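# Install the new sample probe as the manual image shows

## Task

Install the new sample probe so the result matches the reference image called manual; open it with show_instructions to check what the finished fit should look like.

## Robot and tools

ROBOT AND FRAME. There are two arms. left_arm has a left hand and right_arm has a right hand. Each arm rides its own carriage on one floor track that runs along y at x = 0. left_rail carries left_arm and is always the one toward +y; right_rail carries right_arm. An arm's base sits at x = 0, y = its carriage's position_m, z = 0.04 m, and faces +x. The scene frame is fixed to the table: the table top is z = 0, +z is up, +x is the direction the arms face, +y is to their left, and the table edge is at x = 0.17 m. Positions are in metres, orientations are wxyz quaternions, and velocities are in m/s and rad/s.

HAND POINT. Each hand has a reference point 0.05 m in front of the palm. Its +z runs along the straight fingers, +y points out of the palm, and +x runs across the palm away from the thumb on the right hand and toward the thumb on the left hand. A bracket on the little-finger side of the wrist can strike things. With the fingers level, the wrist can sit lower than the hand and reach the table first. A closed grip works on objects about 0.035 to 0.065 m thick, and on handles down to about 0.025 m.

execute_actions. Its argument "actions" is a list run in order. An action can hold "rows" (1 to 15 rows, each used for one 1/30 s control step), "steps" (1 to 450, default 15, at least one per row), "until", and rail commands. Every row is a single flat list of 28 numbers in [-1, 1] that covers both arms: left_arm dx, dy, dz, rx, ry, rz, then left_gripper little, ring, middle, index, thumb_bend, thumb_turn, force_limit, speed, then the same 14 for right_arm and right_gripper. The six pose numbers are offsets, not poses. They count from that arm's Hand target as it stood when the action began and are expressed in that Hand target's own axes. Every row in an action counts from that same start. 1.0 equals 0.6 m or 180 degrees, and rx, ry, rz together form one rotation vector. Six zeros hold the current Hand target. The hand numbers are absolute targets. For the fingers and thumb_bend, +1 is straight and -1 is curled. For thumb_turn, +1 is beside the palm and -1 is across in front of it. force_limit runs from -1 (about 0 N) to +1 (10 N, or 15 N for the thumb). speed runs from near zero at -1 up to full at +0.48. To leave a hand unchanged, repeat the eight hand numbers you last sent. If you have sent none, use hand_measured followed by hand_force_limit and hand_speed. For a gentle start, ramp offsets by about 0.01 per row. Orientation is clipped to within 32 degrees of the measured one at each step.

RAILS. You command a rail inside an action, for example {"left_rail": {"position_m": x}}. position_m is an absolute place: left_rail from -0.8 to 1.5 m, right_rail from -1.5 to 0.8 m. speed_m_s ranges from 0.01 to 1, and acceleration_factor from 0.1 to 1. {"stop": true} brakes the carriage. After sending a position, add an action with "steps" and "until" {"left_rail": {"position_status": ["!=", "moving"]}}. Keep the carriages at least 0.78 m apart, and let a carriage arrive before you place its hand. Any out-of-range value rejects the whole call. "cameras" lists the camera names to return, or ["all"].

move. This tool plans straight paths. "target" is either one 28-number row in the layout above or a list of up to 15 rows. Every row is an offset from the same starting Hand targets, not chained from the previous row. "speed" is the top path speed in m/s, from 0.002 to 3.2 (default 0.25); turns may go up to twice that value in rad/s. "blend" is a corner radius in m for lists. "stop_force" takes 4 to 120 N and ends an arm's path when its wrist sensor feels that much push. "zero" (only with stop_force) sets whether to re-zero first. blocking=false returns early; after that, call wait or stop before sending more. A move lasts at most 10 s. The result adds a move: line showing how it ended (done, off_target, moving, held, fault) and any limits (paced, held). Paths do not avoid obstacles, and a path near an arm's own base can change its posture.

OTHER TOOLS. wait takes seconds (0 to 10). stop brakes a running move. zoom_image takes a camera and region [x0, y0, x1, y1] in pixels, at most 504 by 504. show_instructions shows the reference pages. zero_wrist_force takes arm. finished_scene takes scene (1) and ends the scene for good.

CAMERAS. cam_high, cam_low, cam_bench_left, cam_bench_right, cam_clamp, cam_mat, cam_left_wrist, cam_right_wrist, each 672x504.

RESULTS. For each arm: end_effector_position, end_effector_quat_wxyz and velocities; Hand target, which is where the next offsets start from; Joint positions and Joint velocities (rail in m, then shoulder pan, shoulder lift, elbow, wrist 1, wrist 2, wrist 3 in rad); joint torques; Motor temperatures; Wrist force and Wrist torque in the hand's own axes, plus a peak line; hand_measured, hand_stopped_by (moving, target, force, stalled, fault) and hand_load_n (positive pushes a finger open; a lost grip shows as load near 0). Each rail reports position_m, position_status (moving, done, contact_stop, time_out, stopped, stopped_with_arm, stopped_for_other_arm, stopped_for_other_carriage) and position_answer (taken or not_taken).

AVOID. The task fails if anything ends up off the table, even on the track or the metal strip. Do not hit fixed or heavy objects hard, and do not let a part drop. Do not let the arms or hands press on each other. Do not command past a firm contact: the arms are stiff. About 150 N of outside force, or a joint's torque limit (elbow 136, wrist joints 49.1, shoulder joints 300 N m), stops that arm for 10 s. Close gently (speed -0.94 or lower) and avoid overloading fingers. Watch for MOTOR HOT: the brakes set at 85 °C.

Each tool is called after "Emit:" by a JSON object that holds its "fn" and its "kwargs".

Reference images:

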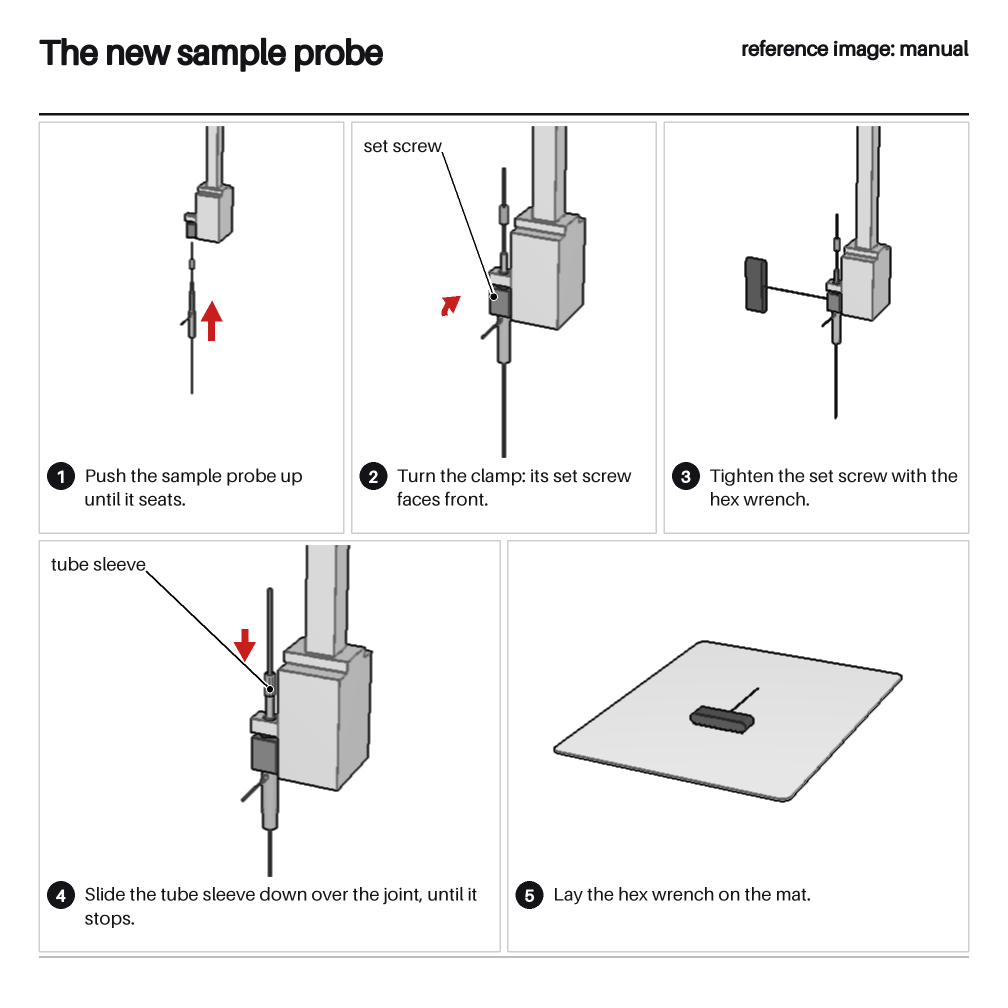

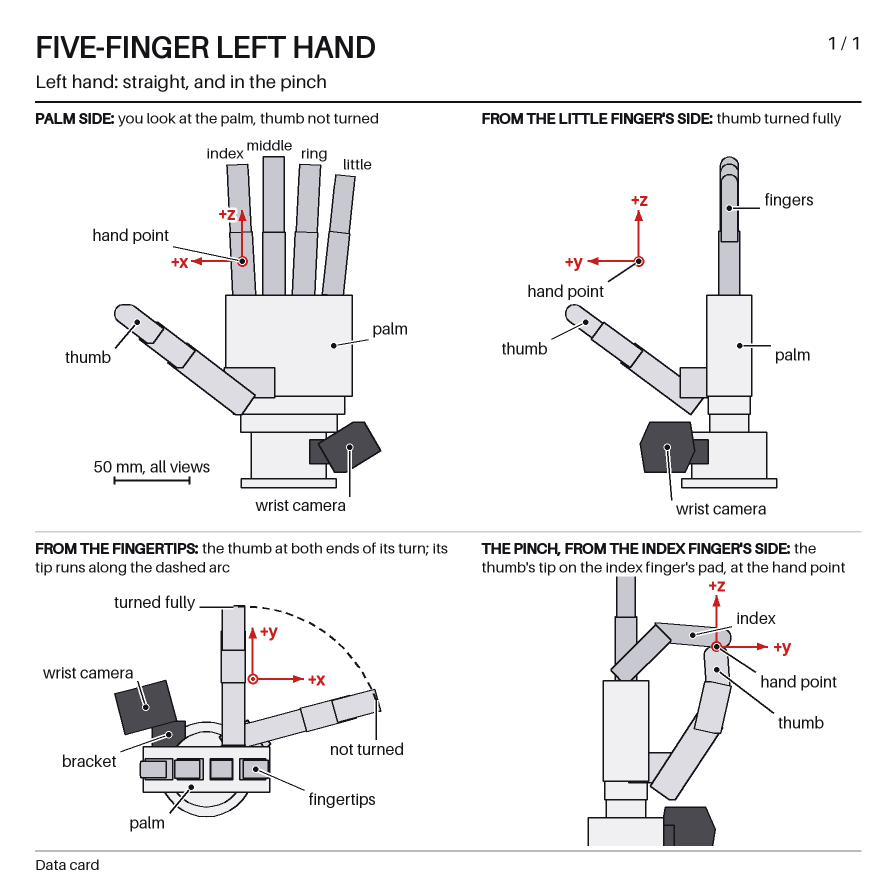

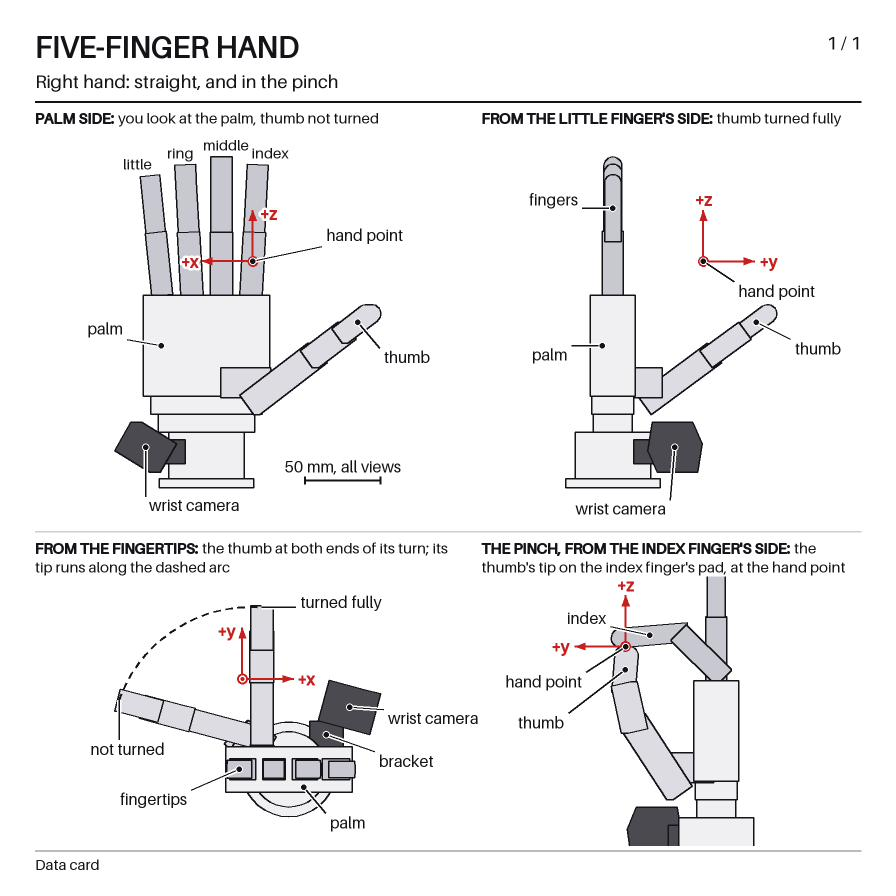

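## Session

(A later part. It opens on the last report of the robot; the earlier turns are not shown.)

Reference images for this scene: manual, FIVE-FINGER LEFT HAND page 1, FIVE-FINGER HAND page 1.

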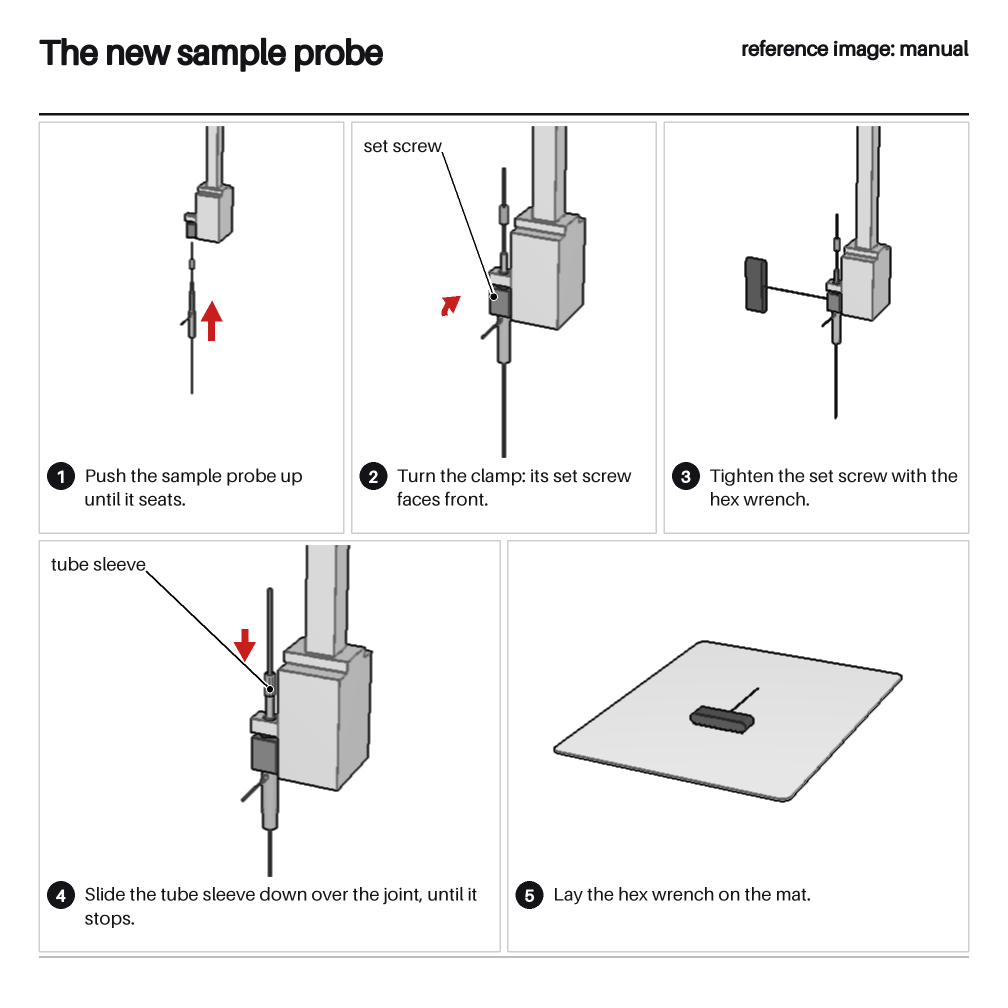

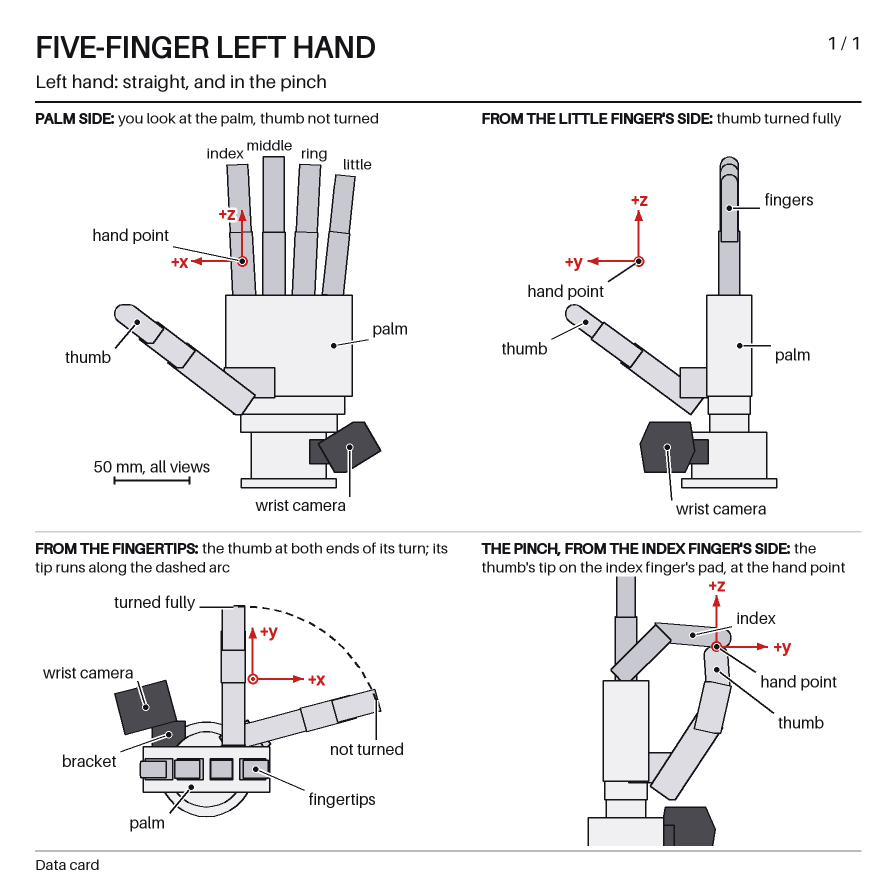

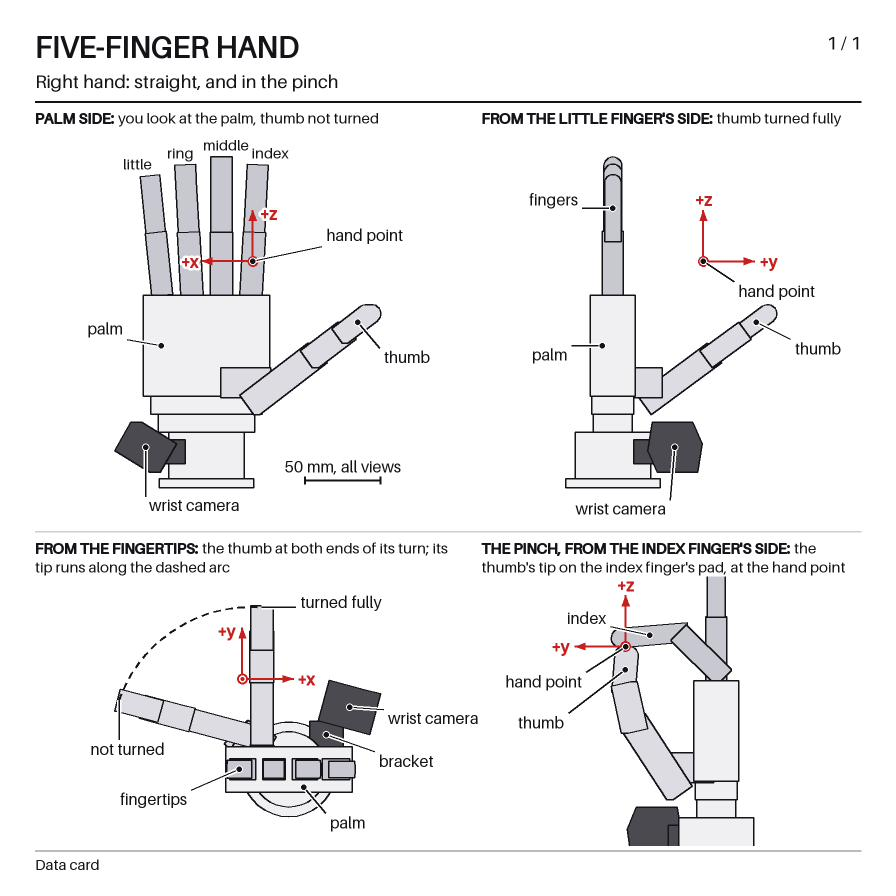

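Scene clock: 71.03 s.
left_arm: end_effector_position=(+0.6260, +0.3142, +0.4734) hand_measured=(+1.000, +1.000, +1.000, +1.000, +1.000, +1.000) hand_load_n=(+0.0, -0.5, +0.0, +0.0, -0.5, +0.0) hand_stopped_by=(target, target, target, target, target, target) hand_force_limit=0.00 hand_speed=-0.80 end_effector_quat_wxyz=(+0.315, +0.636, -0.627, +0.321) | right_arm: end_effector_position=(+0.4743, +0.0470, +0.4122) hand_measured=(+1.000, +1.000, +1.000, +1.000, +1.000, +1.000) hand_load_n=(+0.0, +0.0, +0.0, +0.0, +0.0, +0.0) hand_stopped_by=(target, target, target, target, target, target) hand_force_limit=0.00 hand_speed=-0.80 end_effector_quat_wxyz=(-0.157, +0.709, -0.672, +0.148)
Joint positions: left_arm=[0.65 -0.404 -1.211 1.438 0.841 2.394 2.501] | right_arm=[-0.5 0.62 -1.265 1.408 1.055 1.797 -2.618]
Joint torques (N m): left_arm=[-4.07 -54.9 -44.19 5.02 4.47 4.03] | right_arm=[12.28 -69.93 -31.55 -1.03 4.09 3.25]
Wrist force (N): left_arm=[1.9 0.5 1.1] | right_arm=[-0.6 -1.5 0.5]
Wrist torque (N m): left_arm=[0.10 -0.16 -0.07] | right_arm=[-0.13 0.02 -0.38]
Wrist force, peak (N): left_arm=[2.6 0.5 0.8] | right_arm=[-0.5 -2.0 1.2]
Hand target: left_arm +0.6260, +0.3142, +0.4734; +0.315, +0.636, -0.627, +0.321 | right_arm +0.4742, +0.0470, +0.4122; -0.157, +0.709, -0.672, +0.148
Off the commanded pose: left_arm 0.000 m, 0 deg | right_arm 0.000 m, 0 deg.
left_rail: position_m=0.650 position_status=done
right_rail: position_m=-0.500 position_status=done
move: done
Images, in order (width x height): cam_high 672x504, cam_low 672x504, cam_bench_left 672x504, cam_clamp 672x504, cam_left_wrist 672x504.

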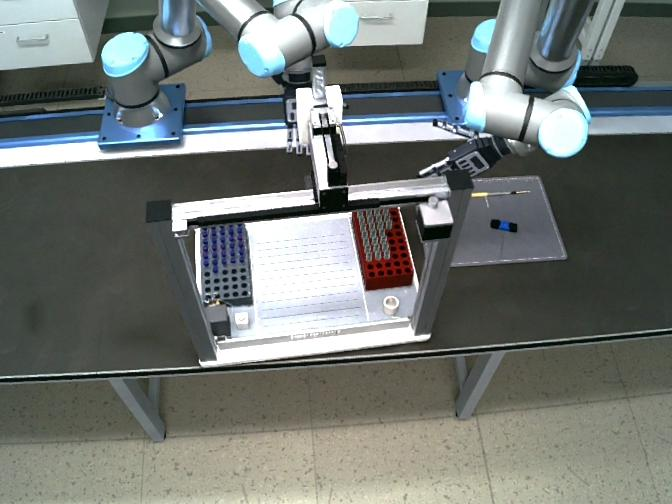

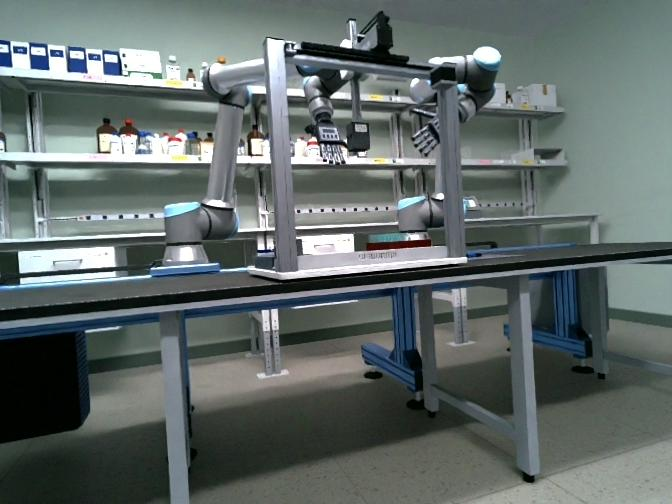

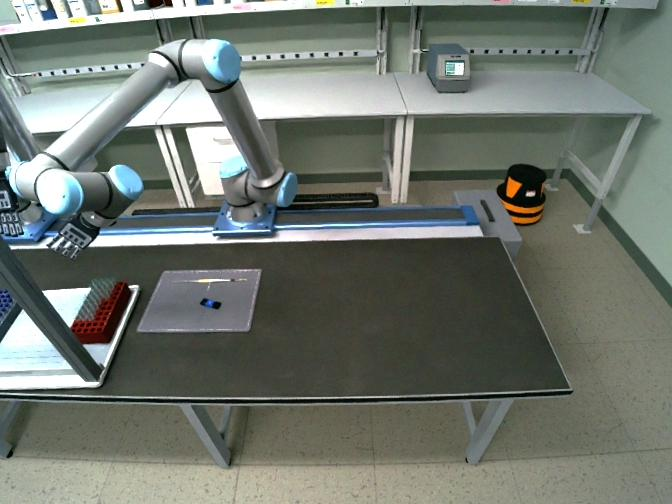

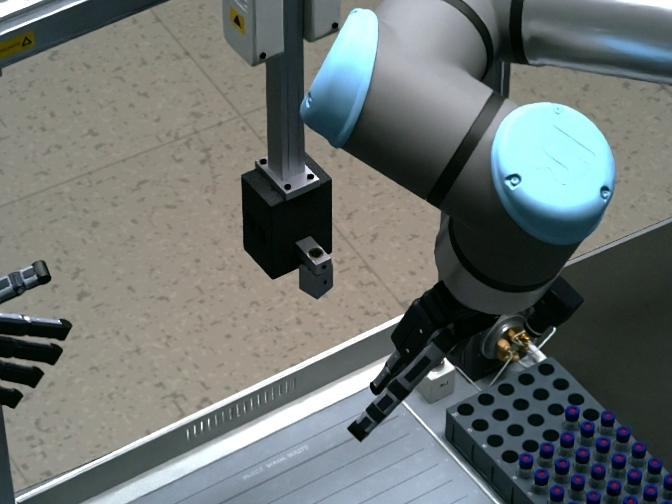

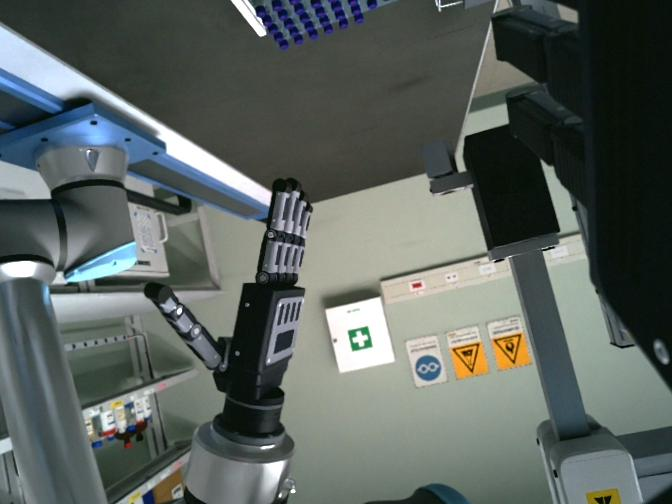

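Emit:
{"fn": "execute_actions", "kwargs": {"actions": [{"right_rail":{"position_m":-0.8},"steps":200,"until":{"right_rail":{"position_status":["!=","moving"]}}}]}}

Emit:
{"fn": "move", "kwargs": {"target": [0,0,0,0,0,0,1,1,1,1,1,1,0,-0.8, -0.05,0.0045,0.0163,-0.1089,-0.4914,0.1089,1,1,1,1,1,1,0,-0.8], "speed": 0.3, "cameras": ["cam_clamp","cam_left_wrist","cam_high","cam_right_wrist"]}}

Scene clock: 73.27 s.
left_arm: end_effector_position=(+0.6260, +0.3142, +0.4734) hand_measured=(+1.000, +1.000, +1.000, +1.000, +1.000, +1.000) hand_load_n=(+0.0, +0.0, +0.0, +0.0, +0.0, +0.0) hand_stopped_by=(target, target, target, target, target, target) hand_force_limit=0.00 hand_speed=-0.80 end_effector_quat_wxyz=(+0.315, +0.636, -0.627, +0.321) | right_arm: end_effector_position=(+0.4742, -0.2530, +0.4122) hand_measured=(+1.000, +1.000, +1.000, +1.000, +1.000, +1.000) hand_load_n=(+0.0, -0.5, +0.0, +0.0, +0.0, +0.0) hand_stopped_by=(target, target, target, target, target, target) hand_force_limit=0.00 hand_speed=-0.80 end_effector_quat_wxyz=(-0.157, +0.709, -0.672, +0.148)
Joint positions: left_arm=[0.65 -0.404 -1.211 1.438 0.841 2.394 2.501] | right_arm=[-0.8 0.62 -1.265 1.408 1.055 1.797 -2.617]
Joint torques (N m): left_arm=[-4.53 -56.83 -44.29 4.68 4.43 3.67] | right_arm=[-4.35 -51.21 -42.77 1.99 0.43 3.11]
Wrist force (N): left_arm=[2.0 -0.1 1.5] | right_arm=[-0.8 -1.4 0.4]
Wrist torque (N m): left_arm=[-0.01 -0.17 -0.05] | right_arm=[-0.10 0.06 -0.39]
Wrist force, peak (N): left_arm=[2.3 0.4 1.2] | right_arm=[-2.9 -1.4 0.5]
Hand target: left_arm +0.6260, +0.3142, +0.4734; +0.315, +0.636, -0.627, +0.321 | right_arm +0.4742, -0.2530, +0.4122; -0.157, +0.709, -0.672, +0.148
Off the commanded pose: left_arm 0.000 m, 0 deg | right_arm 0.000 m, 0 deg.
left_rail: position_m=0.650 position_status=done
right_rail: position_m=-0.800 position_status=done

Scene clock: 77.30 s.
left_arm: end_effector_position=(+0.6260, +0.3142, +0.4734) hand_measured=(+1.000, +1.000, +1.000, +1.000, +1.000, +1.000) hand_load_n=(+0.0, +0.0, +0.0, +0.0, +0.0, +0.0) hand_stopped_by=(target, target, target, target, target, target) hand_force_limit=0.00 hand_speed=-0.80 end_effector_quat_wxyz=(+0.315, +0.636, -0.627, +0.321) | right_arm: end_effector_position=(+0.4742, -0.2230, +0.4022) hand_measured=(+1.000, +1.000, +1.000, +1.000, +1.000, +1.000) hand_load_n=(+0.0, +0.0, +0.0, +0.0, +0.0, +0.0) hand_stopped_by=(target, target, target, target, target, target) hand_force_limit=0.00 hand_speed=-0.80 end_effector_quat_wxyz=(+0.486, -0.512, +0.487, +0.514)
Joint positions: left_arm=[0.65 -0.404 -1.211 1.438 0.841 2.394 2.501] | right_arm=[-0.8 0.24 -1.344 1.953 -0.614 0.186 -1.563]
Joint torques (N m): left_arm=[-3.16 -54.44 -43.87 4.85 4.44 3.95] | right_arm=[12.53 -59.52 -29.6 -3.46 3.55 3.39]
Wrist force (N): left_arm=[1.7 0.1 1.1] | right_arm=[-1.9 0.0 2.0]
Wrist torque (N m): left_arm=[0.05 -0.15 -0.07] | right_arm=[-0.14 -0.24 -0.11]
Wrist force, peak (N): left_arm=[2.4 -0.3 1.2] | right_arm=[-2.1 -1.0 1.9]
Hand target: left_arm +0.6260, +0.3142, +0.4734; +0.315, +0.636, -0.627, +0.321 | right_arm +0.4742, -0.2230, +0.4022; +0.486, -0.512, +0.487, +0.514
Off the commanded pose: left_arm 0.000 m, 0 deg | right_arm 0.000 m, 0 deg.
left_rail: position_m=0.650 position_status=done
right_rail: position_m=-0.800 position_status=done
move: done
Images, in order (width x height): cam_high 672x504, cam_clamp 672x504, cam_left_wrist 672x504, cam_right_wrist 672x504.

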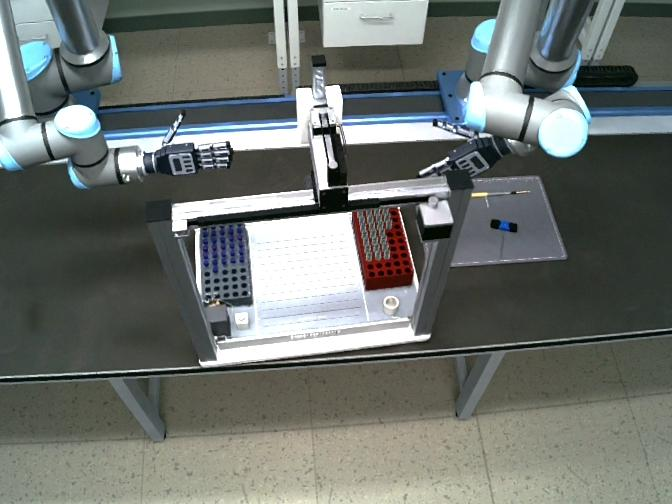

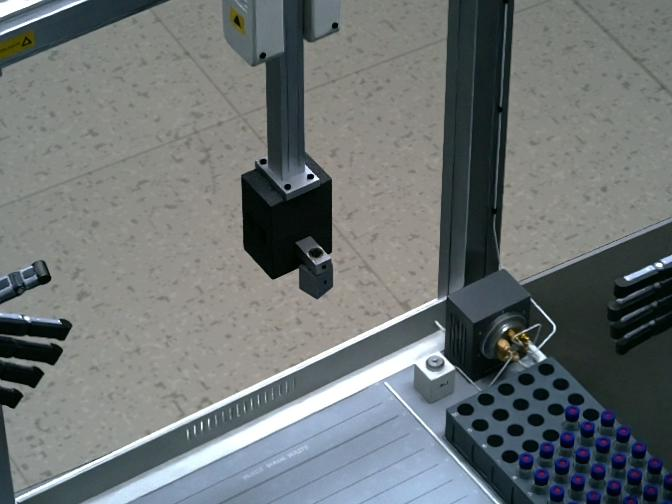

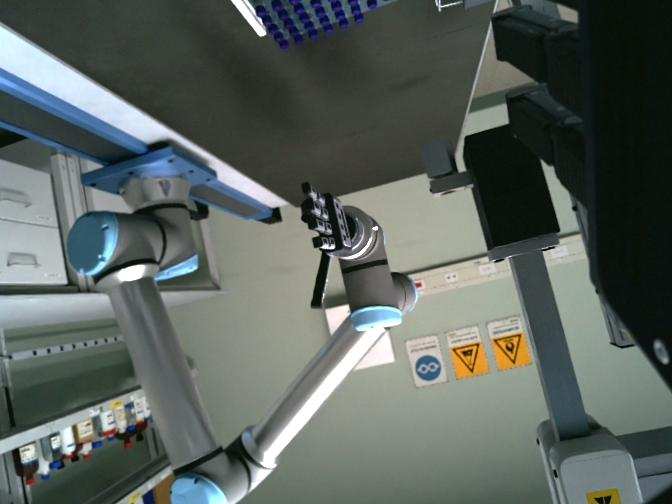

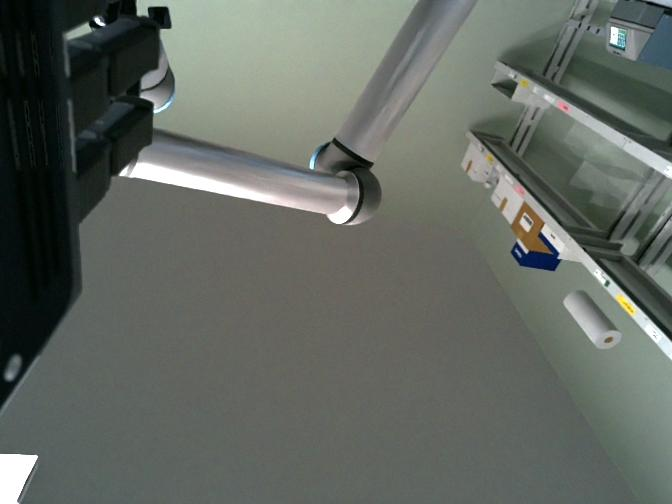

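Emit:
{"fn": "move", "kwargs": {"target": [0,0,0,0,0,0,1,1,1,1,1,1,0,-0.8, 0.012,-0.1765,0.3557,0,0,0,1,1,1,1,1,1,0,-0.8], "speed": 0.15, "cameras": ["cam_clamp","cam_left_wrist","cam_high","cam_right_wrist"]}}

Emit:
{"fn": "zoom_image", "kwargs": {"camera": "cam_left_wrist", "region": [350, 90, 530, 260]}}

Emit:
{"fn": "zoom_image", "kwargs": {"camera": "cam_clamp", "region": [250, 210, 400, 360]}}

Scene clock: 79.63 s.
left_arm: end_effector_position=(+0.6260, +0.3142, +0.4734) hand_measured=(+1.000, +1.000, +1.000, +1.000, +1.000, +1.000) hand_load_n=(+0.0, +0.0, +0.0, +0.0, +0.0, +0.0) hand_stopped_by=(target, target, target, target, target, target) hand_force_limit=0.00 hand_speed=-0.80 end_effector_quat_wxyz=(+0.315, +0.636, -0.627, +0.321) | right_arm: end_effector_position=(+0.5685, -0.0042, +0.3951) hand_measured=(+1.000, +1.000, +1.000, +1.000, +1.000, +1.000) hand_load_n=(+0.0, +0.0, +0.0, +0.0, +0.0, +0.0) hand_stopped_by=(target, target, target, target, target, target) hand_force_limit=0.00 hand_speed=-0.80 end_effector_quat_wxyz=(+0.486, -0.512, +0.487, +0.514)
Joint positions: left_arm=[0.65 -0.404 -1.211 1.438 0.841 2.394 2.501] | right_arm=[-0.8 0.481 -1.041 1.524 -0.487 0.428 -1.565]
Joint torques (N m): left_arm=[-3.82 -55.59 -44.07 4.85 4.49 3.95] | right_arm=[12.11 -65.72 -47.63 2.85 3.69 -4.02]
Wrist force (N): left_arm=[1.6 0.3 1.0] | right_arm=[-2.8 -0.2 1.6]
Wrist torque (N m): left_arm=[0.08 -0.14 -0.07] | right_arm=[-0.19 -0.04 -0.01]
Wrist force, peak (N): left_arm=[2.3 0.4 1.4] | right_arm=[-2.9 -1.1 2.2]
Hand target: left_arm +0.6260, +0.3142, +0.4734; +0.315, +0.636, -0.627, +0.321 | right_arm +0.5685, -0.0042, +0.3951; +0.486, -0.512, +0.487, +0.514
Off the commanded pose: left_arm 0.000 m, 0 deg | right_arm 0.000 m, 0 deg.
left_rail: position_m=0.650 position_status=done
right_rail: position_m=-0.800 position_status=done
move: done
Images, in order (width x height): cam_high 672x504, cam_clamp 672x504, cam_left_wrist 672x504, cam_right_wrist 672x504.

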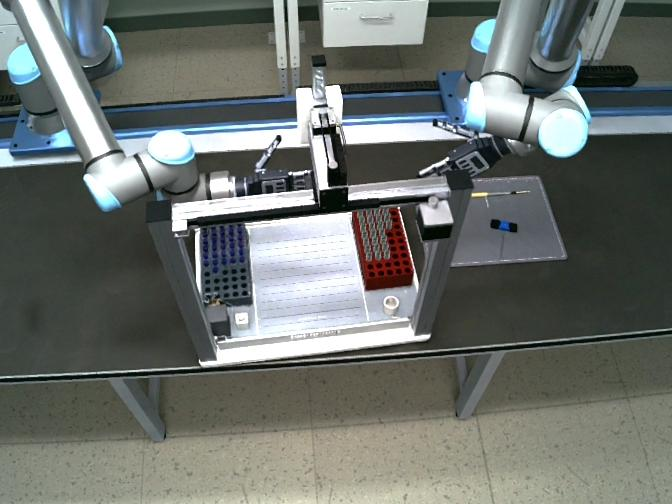

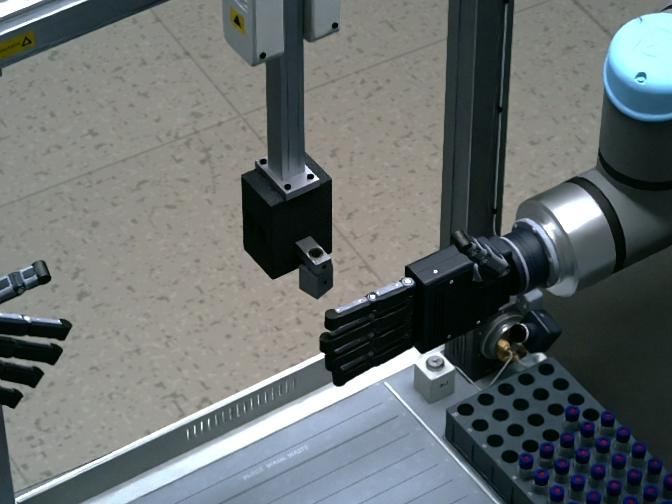

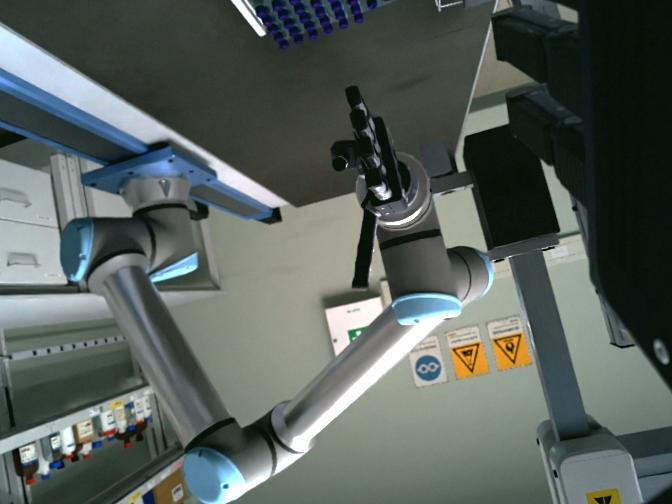

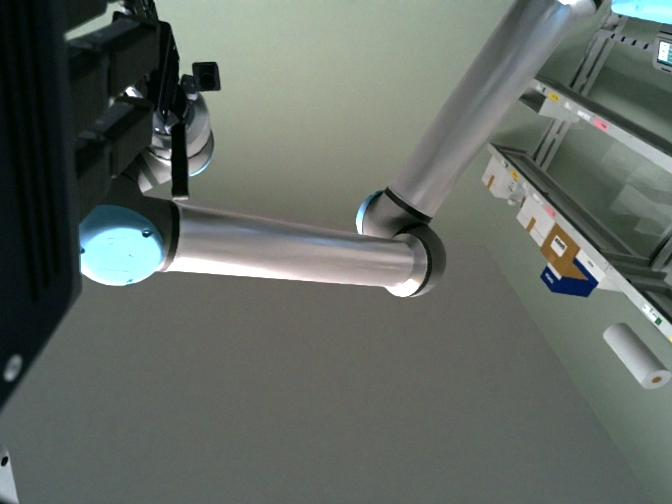

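Scaled by 2.800 from the camera's 672x504 image, which has a finer 960x720 frame.

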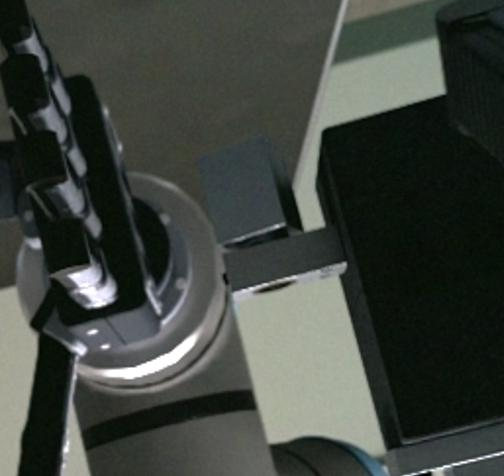

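Scaled by 3.360 from the camera's 672x504 image, which has a finer 960x720 frame.

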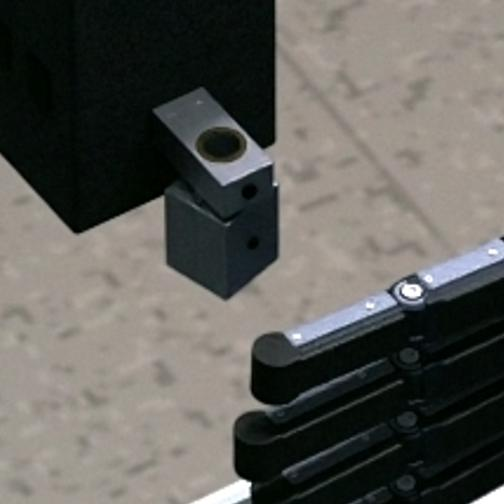

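Emit:
{"fn": "zoom_image", "kwargs": {"camera": "cam_left_wrist", "region": [320, 70, 440, 220]}}

Scaled by 3.360 from the camera's 672x504 image, which has a finer 960x720 frame.

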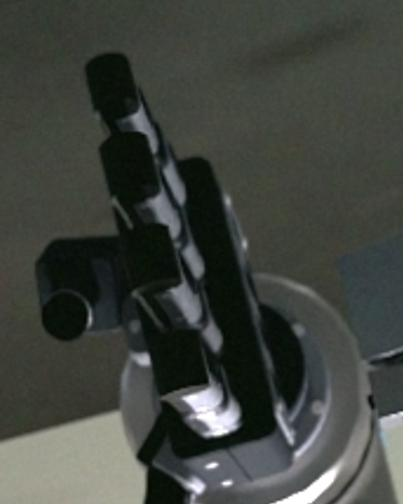

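Emit:
{"fn": "move", "kwargs": {"target": [0,0,0,0,0,0,1,1,1,1,1,1,0,-0.8, 0.015,-0.0433,0,0,0,0,1,1,1,1,1,1,0,-0.8], "speed": 0.06, "cameras": ["cam_clamp","cam_left_wrist"]}}

Emit:
{"fn": "zoom_image", "kwargs": {"camera": "cam_left_wrist", "region": [350, 90, 500, 240]}}

Emit:
{"fn": "zoom_image", "kwargs": {"camera": "cam_clamp", "region": [250, 210, 400, 360]}}

Scene clock: 81.27 s.
left_arm: end_effector_position=(+0.6260, +0.3142, +0.4734) hand_measured=(+1.000, +1.000, +1.000, +1.000, +1.000, +1.000) hand_load_n=(+0.0, +0.0, +0.0, +0.0, +0.0, +0.0) hand_stopped_by=(target, target, target, target, target, target) hand_force_limit=0.00 hand_speed=-0.80 end_effector_quat_wxyz=(+0.315, +0.636, -0.627, +0.321) | right_arm: end_effector_position=(+0.5944, -0.0028, +0.3860) hand_measured=(+1.000, +1.000, +1.000, +1.000, +1.000, +1.000) hand_load_n=(+0.0, +0.0, +0.0, +0.0, +0.0, +0.0) hand_stopped_by=(target, target, target, target, target, target) hand_force_limit=0.00 hand_speed=-0.80 end_effector_quat_wxyz=(+0.486, -0.512, +0.487, +0.514)
Joint positions: left_arm=[0.65 -0.404 -1.211 1.438 0.841 2.394 2.501] | right_arm=[-0.8 0.469 -1.003 1.48 -0.481 0.415 -1.565]
Joint torques (N m): left_arm=[-0.85 -56.36 -44.25 4.68 4.44 3.79] | right_arm=[-9.8 -68.86 -47.28 2.93 -3.57 -0.64]
Wrist force (N): left_arm=[2.3 0.4 0.6] | right_arm=[-2.7 0.0 1.5]
Wrist torque (N m): left_arm=[0.12 -0.24 -0.04] | right_arm=[-0.16 -0.08 -0.04]
Wrist force, peak (N): left_arm=[2.5 0.2 1.1] | right_arm=[-3.0 -0.5 1.9]
Hand target: left_arm +0.6260, +0.3142, +0.4734; +0.315, +0.636, -0.627, +0.321 | right_arm +0.5945, -0.0028, +0.3860; +0.486, -0.512, +0.487, +0.514
Off the commanded pose: left_arm 0.000 m, 0 deg | right_arm 0.000 m, 0 deg.
left_rail: position_m=0.650 position_status=done
right_rail: position_m=-0.800 position_status=done
move: done
Images, in order (width x height): cam_clamp 672x504, cam_left_wrist 672x504.

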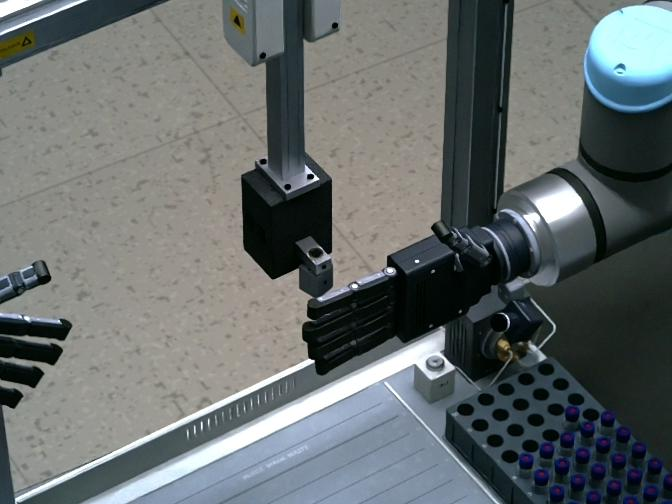

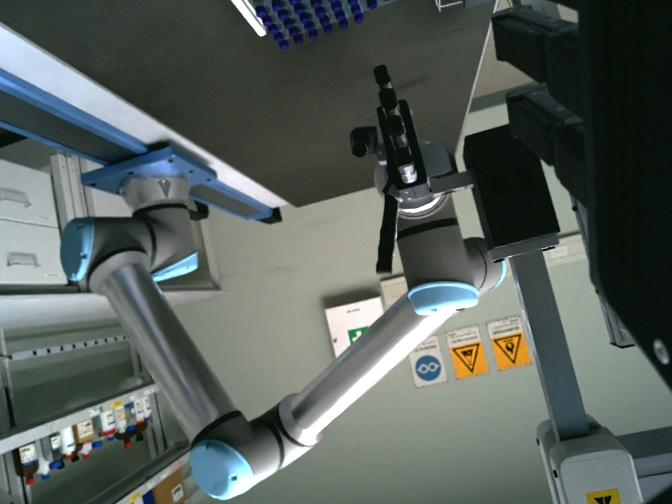

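Scaled by 3.360 from the camera's 672x504 image, which has a finer 960x720 frame.

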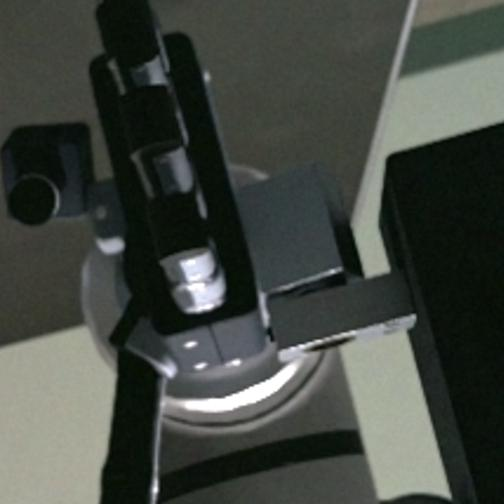

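Scaled by 3.360 from the camera's 672x504 image, which has a finer 960x720 frame.

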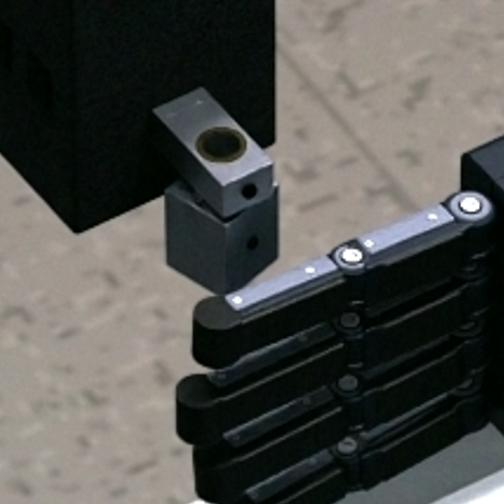

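Emit:
{"fn": "move", "kwargs": {"target": [0,0,0,0,0,0,1,1,1,1,1,1,0,-0.8, -0.005,-0.006,0,0,0,0,1,1,1,1,1,1,0,-0.8], "speed": 0.03}}

Emit:
{"fn": "move", "kwargs": {"target": [0,0,0,0,0,0,1,1,1,1,1,1,0,-0.8, 0,-0.015,0,0,0,0,1,1,1,1,1,1,0,-0.8], "speed": 0.01, "stop_force": 5, "cameras": ["cam_clamp","cam_left_wrist"]}}

Emit:
{"fn": "zoom_image", "kwargs": {"camera": "cam_left_wrist", "region": [350, 90, 500, 240]}}

Emit:
{"fn": "zoom_image", "kwargs": {"camera": "cam_clamp", "region": [250, 210, 400, 360]}}

Scene clock: 82.43 s.
left_arm: end_effector_position=(+0.6260, +0.3142, +0.4734) hand_measured=(+1.000, +1.000, +1.000, +1.000, +1.000, +1.000) hand_load_n=(+0.0, +0.0, +0.0, +0.0, +0.0, +0.0) hand_stopped_by=(target, target, target, target, target, target) hand_force_limit=0.00 hand_speed=-0.80 end_effector_quat_wxyz=(+0.315, +0.636, -0.627, +0.321) | right_arm: end_effector_position=(+0.5980, -0.0026, +0.3889) hand_measured=(+1.000, +1.000, +1.000, +1.000, +1.000, +1.000) hand_load_n=(+0.0, +0.0, +0.0, +0.0, +0.0, +0.0) hand_stopped_by=(target, target, target, target, target, target) hand_force_limit=0.00 hand_speed=-0.80 end_effector_quat_wxyz=(+0.486, -0.512, +0.487, +0.514)
Joint positions: left_arm=[0.65 -0.404 -1.211 1.438 0.841 2.394 2.501] | right_arm=[-0.8 0.467 -1.001 1.471 -0.474 0.413 -1.565]
Joint torques (N m): left_arm=[-1.69 -55.89 -44.03 4.94 4.48 4.01] | right_arm=[-8.92 -67.51 -47.17 3.37 -3.59 0.3]
Wrist force (N): left_arm=[1.8 0.3 1.5] | right_arm=[-3.0 -0.1 1.6]
Wrist torque (N m): left_arm=[0.05 -0.14 -0.06] | right_arm=[-0.19 -0.04 -0.07]
Wrist force, peak (N): left_arm=[2.5 -0.1 1.3] | right_arm=[-3.2 -0.3 1.6]
Hand target: left_arm +0.6260, +0.3142, +0.4734; +0.315, +0.636, -0.627, +0.321 | right_arm +0.5981, -0.0026, +0.3890; +0.486, -0.512, +0.487, +0.514
Off the commanded pose: left_arm 0.000 m, 0 deg | right_arm 0.000 m, 0 deg.
left_rail: position_m=0.650 position_status=done
right_rail: position_m=-0.800 position_status=done
move: done

Scene clock: 84.13 s.
left_arm: end_effector_position=(+0.6260, +0.3142, +0.4734) hand_measured=(+1.000, +1.000, +1.000, +1.000, +1.000, +1.000) hand_load_n=(+0.0, +0.0, +0.0, +0.0, -0.5, +0.0) hand_stopped_by=(target, target, target, target, target, target) hand_force_limit=0.00 hand_speed=-0.80 end_effector_quat_wxyz=(+0.315, +0.636, -0.627, +0.321) | right_arm: end_effector_position=(+0.6034, -0.0023, +0.3890) hand_measured=(+1.000, +1.000, +1.000, +1.000, +1.000, +1.000) hand_load_n=(+0.0, +0.5, -0.5, -7.0, +0.0, +0.0) hand_stopped_by=(target, target, target, target, target, target) hand_force_limit=0.00 hand_speed=-0.80 end_effector_quat_wxyz=(+0.486, -0.512, +0.487, +0.514)
Joint positions: left_arm=[0.65 -0.404 -1.211 1.438 0.841 2.394 2.501] | right_arm=[-0.8 0.464 -0.994 1.46 -0.47 0.411 -1.565]
Joint torques (N m): left_arm=[-0.44 -55.95 -44.25 4.75 4.3 4.08] | right_arm=[8.25 -88.28 -35.18 -4.95 5.24 1.77]
Wrist force (N): left_arm=[1.7 0.0 1.3] | right_arm=[-3.2 5.3 1.5]
Wrist torque (N m): left_arm=[0.02 -0.14 -0.06] | right_arm=[-0.49 -0.11 -0.12]
Wrist force, peak (N): left_arm=[2.4 0.2 1.1] | right_arm=[-3.5 7.9 -2.1]
Hand target: left_arm +0.6260, +0.3142, +0.4734; +0.315, +0.636, -0.627, +0.321 | right_arm +0.6034, -0.0023, +0.3890; +0.486, -0.512, +0.487, +0.514 (not the last commanded pose)
Off the commanded pose: left_arm 0.000 m, 0 deg | right_arm 0.004 m, 0 deg.
left_rail: position_m=0.650 position_status=done
right_rail: position_m=-0.800 position_status=done
move: contact (right_arm)
Images, in order (width x height): cam_clamp 672x504, cam_left_wrist 672x504.

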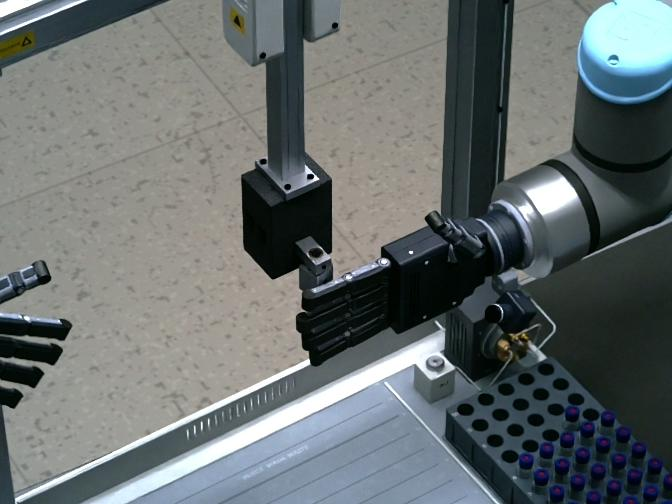

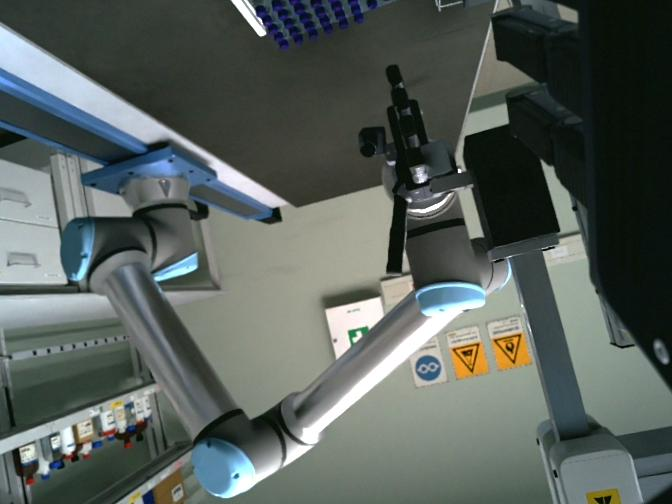

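Scaled by 3.360 from the camera's 672x504 image, which has a finer 960x720 frame.

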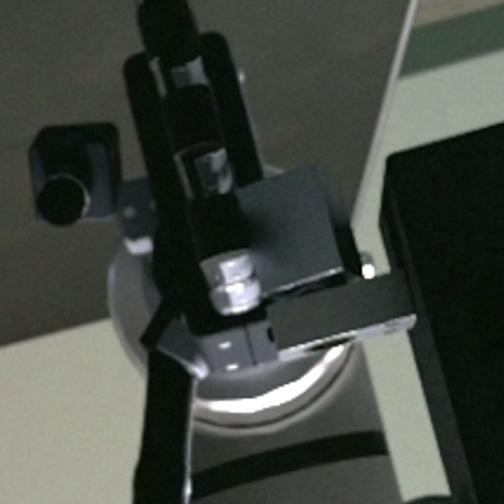

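Scaled by 3.360 from the camera's 672x504 image, which has a finer 960x720 frame.

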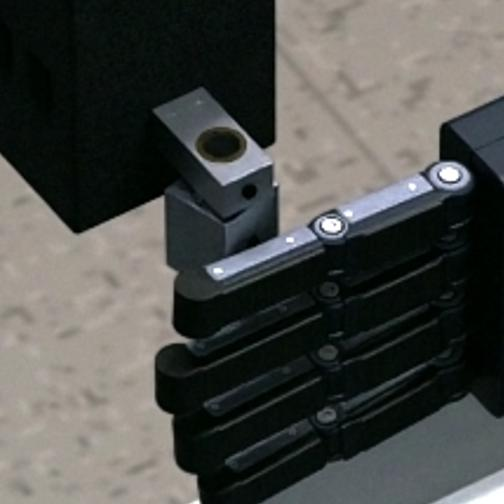

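Emit:
{"fn": "zoom_image", "kwargs": {"camera": "cam_clamp", "region": [280, 225, 360, 305]}}

Emit:
{"fn": "zoom_image", "kwargs": {"camera": "cam_left_wrist", "region": [390, 130, 480, 210]}}

Scaled by 6.300 from the camera's 672x504 image, which has a finer 960x720 frame.

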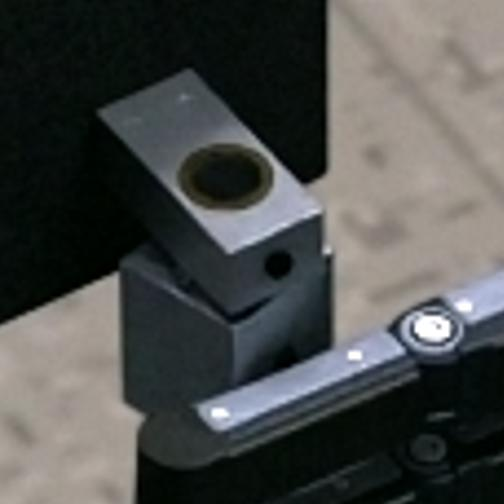

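Scaled by 5.600 from the camera's 672x504 image, which has a finer 960x720 frame.

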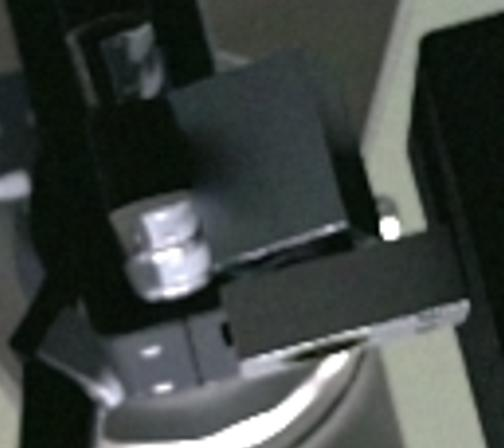

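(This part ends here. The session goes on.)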